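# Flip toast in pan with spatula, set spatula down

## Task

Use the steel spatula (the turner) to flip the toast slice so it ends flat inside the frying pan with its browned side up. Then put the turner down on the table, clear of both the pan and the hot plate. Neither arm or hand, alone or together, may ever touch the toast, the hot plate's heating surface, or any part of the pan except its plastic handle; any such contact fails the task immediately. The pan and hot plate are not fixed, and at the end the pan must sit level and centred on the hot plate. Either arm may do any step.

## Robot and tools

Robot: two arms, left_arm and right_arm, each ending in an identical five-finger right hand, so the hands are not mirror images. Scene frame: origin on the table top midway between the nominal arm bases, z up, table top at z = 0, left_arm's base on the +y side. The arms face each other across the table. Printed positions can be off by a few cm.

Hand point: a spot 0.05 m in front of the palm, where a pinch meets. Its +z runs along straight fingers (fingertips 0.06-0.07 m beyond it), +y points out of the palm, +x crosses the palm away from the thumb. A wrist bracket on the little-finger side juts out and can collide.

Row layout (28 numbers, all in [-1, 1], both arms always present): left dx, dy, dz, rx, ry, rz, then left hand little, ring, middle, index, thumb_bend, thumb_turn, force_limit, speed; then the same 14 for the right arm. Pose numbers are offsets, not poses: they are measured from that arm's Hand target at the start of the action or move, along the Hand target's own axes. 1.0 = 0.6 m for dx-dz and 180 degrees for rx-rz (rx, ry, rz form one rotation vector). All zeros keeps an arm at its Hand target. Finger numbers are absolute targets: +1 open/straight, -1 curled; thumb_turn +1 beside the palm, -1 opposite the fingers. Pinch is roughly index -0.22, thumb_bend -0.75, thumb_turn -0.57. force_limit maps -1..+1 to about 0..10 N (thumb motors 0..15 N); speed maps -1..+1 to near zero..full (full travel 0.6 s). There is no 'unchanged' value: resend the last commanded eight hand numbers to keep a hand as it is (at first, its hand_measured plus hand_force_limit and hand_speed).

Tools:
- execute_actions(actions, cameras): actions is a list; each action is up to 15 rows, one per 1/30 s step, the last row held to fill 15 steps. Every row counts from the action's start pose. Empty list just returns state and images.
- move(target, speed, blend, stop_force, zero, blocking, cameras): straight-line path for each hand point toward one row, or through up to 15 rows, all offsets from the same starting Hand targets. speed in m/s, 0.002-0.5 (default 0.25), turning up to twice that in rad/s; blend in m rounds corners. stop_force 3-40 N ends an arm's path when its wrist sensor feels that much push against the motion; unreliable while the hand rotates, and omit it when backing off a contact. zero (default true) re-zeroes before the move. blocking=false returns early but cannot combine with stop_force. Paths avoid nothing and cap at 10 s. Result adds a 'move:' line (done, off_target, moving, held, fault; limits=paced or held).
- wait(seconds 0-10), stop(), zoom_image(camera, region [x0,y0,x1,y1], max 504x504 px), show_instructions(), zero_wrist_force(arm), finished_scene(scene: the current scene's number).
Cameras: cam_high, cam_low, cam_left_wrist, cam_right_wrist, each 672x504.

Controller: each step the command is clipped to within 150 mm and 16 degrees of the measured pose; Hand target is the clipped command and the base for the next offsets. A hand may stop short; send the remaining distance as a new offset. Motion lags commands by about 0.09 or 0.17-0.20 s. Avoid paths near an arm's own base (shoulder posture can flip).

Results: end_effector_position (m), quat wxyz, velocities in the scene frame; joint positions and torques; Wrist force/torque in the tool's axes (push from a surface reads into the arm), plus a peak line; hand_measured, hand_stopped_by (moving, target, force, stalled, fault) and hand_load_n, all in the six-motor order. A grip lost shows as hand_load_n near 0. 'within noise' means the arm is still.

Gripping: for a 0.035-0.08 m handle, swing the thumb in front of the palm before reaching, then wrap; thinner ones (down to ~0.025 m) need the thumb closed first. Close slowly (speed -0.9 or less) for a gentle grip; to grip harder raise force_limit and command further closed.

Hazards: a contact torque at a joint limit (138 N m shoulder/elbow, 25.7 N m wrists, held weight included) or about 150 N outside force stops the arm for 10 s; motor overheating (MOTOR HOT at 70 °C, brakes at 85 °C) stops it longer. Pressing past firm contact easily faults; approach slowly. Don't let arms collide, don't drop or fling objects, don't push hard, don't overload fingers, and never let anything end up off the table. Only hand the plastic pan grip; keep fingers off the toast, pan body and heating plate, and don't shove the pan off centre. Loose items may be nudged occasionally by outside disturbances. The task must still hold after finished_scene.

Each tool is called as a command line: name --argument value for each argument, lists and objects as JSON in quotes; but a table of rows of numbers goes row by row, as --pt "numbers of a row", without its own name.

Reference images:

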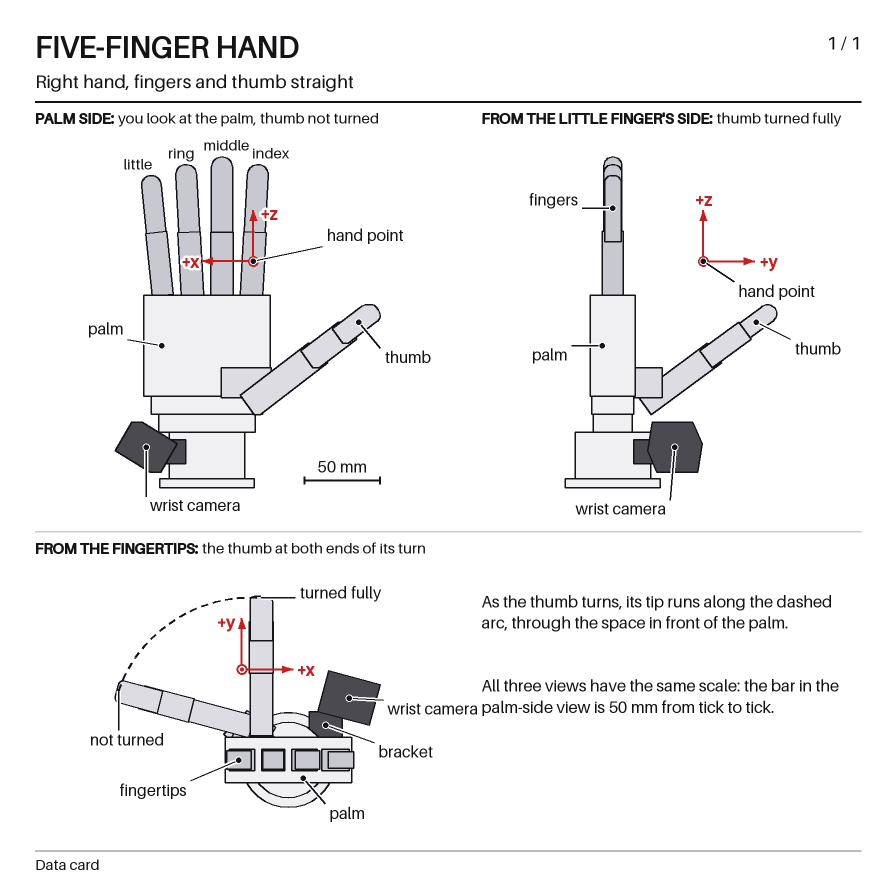

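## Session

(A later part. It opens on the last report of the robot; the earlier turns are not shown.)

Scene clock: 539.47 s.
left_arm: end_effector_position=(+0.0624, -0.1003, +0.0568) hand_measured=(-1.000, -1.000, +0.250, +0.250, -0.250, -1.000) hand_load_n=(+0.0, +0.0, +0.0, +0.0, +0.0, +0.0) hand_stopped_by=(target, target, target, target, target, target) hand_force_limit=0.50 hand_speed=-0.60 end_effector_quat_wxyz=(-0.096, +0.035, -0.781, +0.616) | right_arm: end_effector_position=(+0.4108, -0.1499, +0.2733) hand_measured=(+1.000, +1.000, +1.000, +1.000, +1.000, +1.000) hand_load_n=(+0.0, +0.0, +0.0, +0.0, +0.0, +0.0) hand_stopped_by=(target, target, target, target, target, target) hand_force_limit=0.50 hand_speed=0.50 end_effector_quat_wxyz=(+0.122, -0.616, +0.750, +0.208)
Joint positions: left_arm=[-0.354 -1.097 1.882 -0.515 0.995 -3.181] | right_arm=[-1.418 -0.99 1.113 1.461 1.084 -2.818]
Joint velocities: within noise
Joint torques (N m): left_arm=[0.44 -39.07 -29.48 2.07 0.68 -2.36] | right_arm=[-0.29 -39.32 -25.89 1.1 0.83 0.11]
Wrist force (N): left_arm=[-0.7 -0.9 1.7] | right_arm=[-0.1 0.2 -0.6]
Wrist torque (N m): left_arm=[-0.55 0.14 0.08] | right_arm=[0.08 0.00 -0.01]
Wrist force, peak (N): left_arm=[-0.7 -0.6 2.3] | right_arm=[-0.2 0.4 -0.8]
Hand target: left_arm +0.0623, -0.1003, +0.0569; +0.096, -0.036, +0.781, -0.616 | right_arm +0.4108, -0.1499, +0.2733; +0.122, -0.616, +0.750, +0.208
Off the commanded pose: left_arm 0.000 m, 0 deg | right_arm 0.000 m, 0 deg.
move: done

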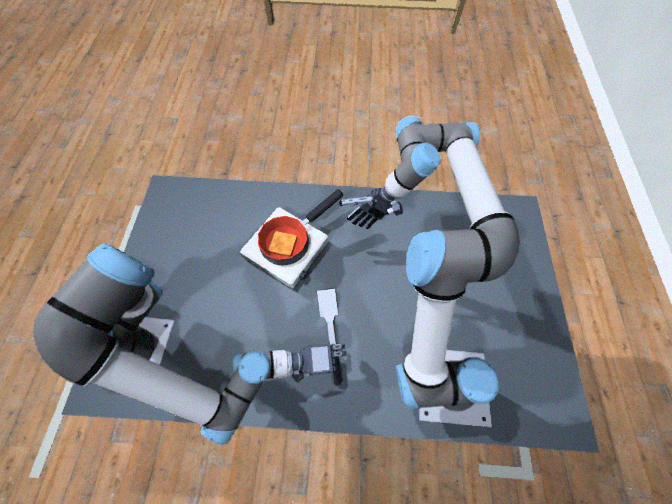

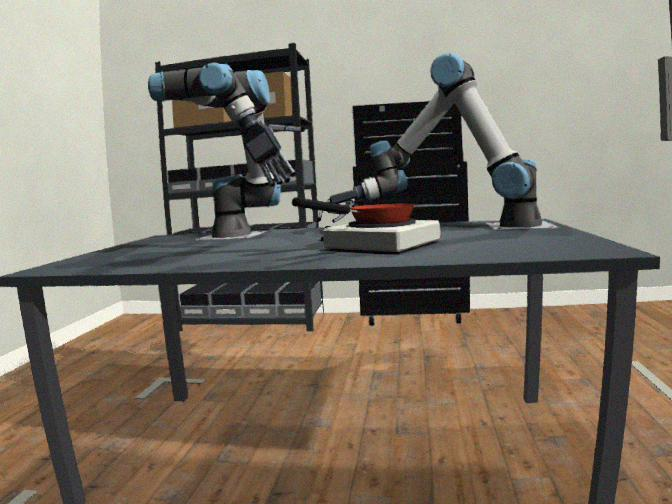

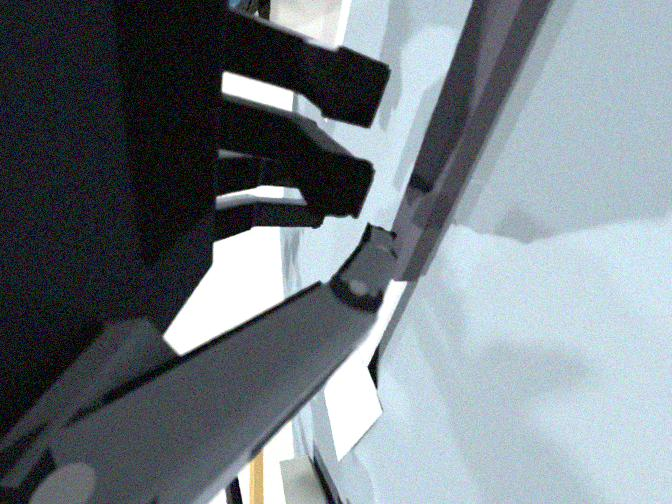

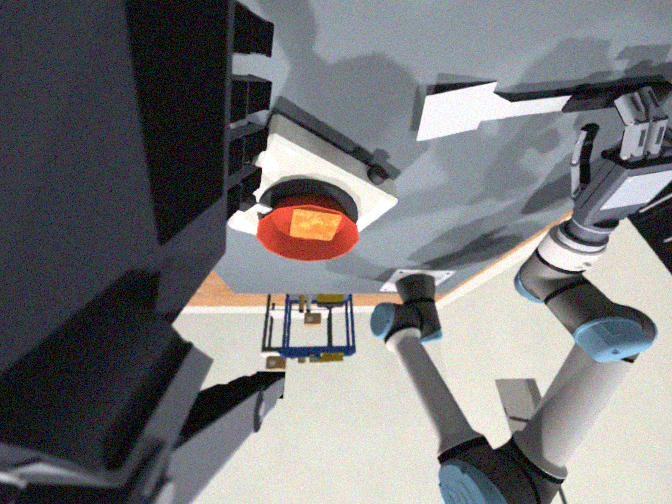

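move --target '[-0.021,-0.1937,-0.0446,0,0,0,-1,-1,0.25,0.25,-0.25,-1,0.5,-0.6,0,0,0,0,0,0,1,1,1,1,1,1,0.5,0.5]' --speed 0.15

zoom_image --camera "cam_high" --region '[220, 200, 380, 380]'

zoom_image --camera "cam_right_wrist" --region '[245, 150, 385, 280]'

Scene clock: 544.73 s.
left_arm: end_effector_position=(+0.0622, -0.1003, +0.1768) hand_measured=(-1.000, -1.000, +0.250, +0.250, -0.250, -1.000) hand_load_n=(+0.0, +0.0, +0.0, +0.0, +0.0, +0.0) hand_stopped_by=(target, target, target, target, target, target) hand_force_limit=0.50 hand_speed=-0.60 end_effector_quat_wxyz=(-0.096, +0.036, -0.781, +0.616) | right_arm: end_effector_position=(+0.4108, -0.1499, +0.2733) hand_measured=(+1.000, +1.000, +1.000, +1.000, +1.000, +1.000) hand_load_n=(+0.0, +0.0, +0.0, +0.0, +0.0, +0.0) hand_stopped_by=(target, target, target, target, target, target) hand_force_limit=0.50 hand_speed=0.50 end_effector_quat_wxyz=(+0.122, -0.616, +0.750, +0.208)
Joint positions: left_arm=[-0.355 -1.271 1.762 -0.222 0.994 -3.182] | right_arm=[-1.418 -0.99 1.113 1.461 1.084 -2.818]
Joint velocities: within noise
Joint torques (N m): left_arm=[-8.55 -37.05 -31.44 1.67 -3.29 -3] | right_arm=[-0.62 -39.23 -25.79 1.04 0.78 0.22]
Wrist force (N): left_arm=[-0.7 -0.7 1.6] | right_arm=[-0.2 0.1 -0.3]
Wrist torque (N m): left_arm=[-0.51 0.14 0.11] | right_arm=[0.05 0.00 -0.01]
Wrist force, peak (N): left_arm=[-0.4 -1.3 2.0] | right_arm=[-0.4 0.5 -0.7]
Hand target: left_arm +0.0622, -0.1003, +0.1768; +0.096, -0.036, +0.781, -0.616 | right_arm +0.4108, -0.1499, +0.2733; +0.122, -0.616, +0.750, +0.208
Off the commanded pose: left_arm 0.000 m, 0 deg | right_arm 0.000 m, 0 deg.
move: done

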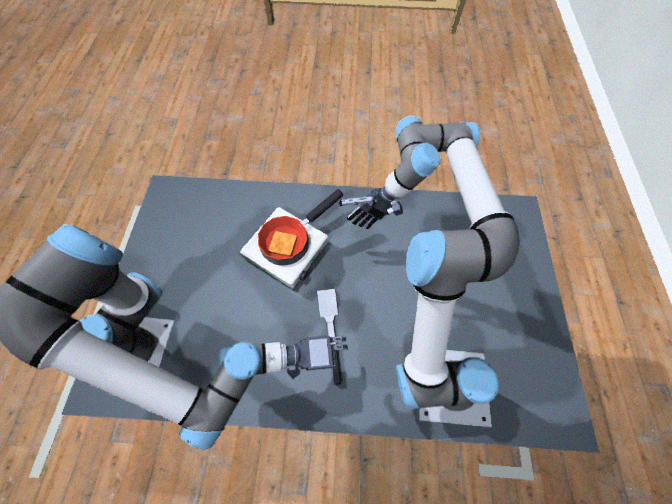

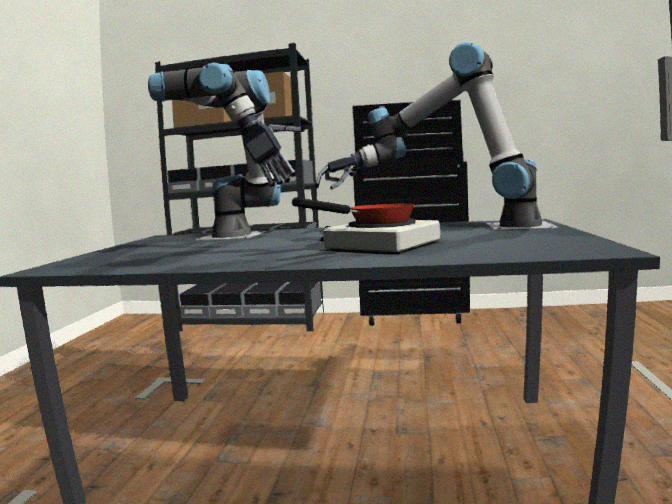

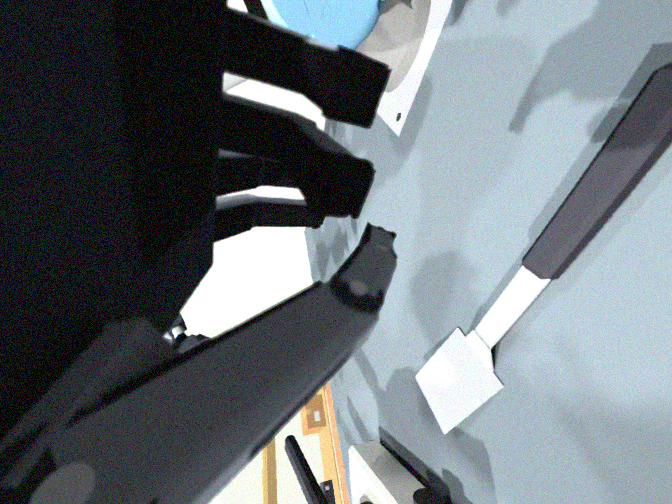

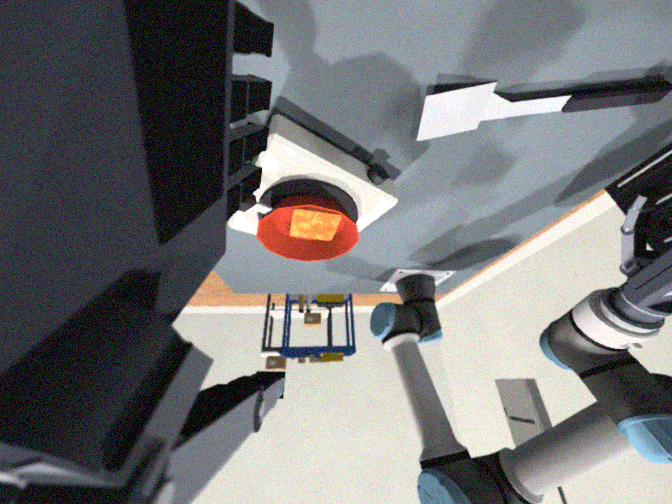

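Scaled by 2.800.

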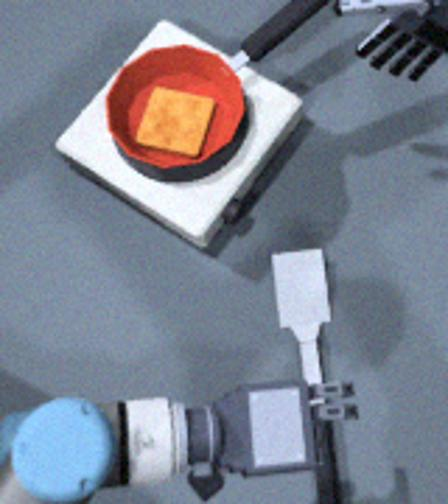

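Scaled by 3.600.

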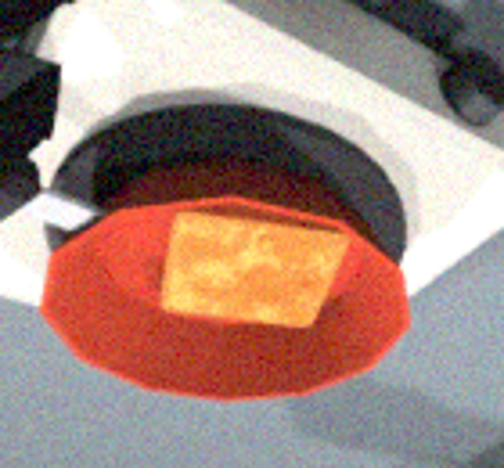

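zoom_image --camera "cam_high" --region '[250, 205, 320, 275]'

zoom_image --camera "cam_low" --region '[320, 180, 450, 260]'

Scaled by 7.200.

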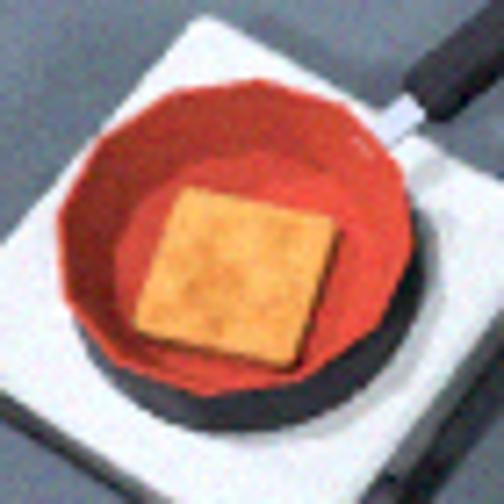

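Scaled by 3.877.

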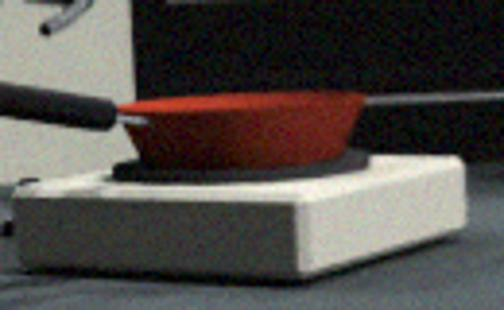

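finished_scene --scene 2

The scene is finished: the task was done.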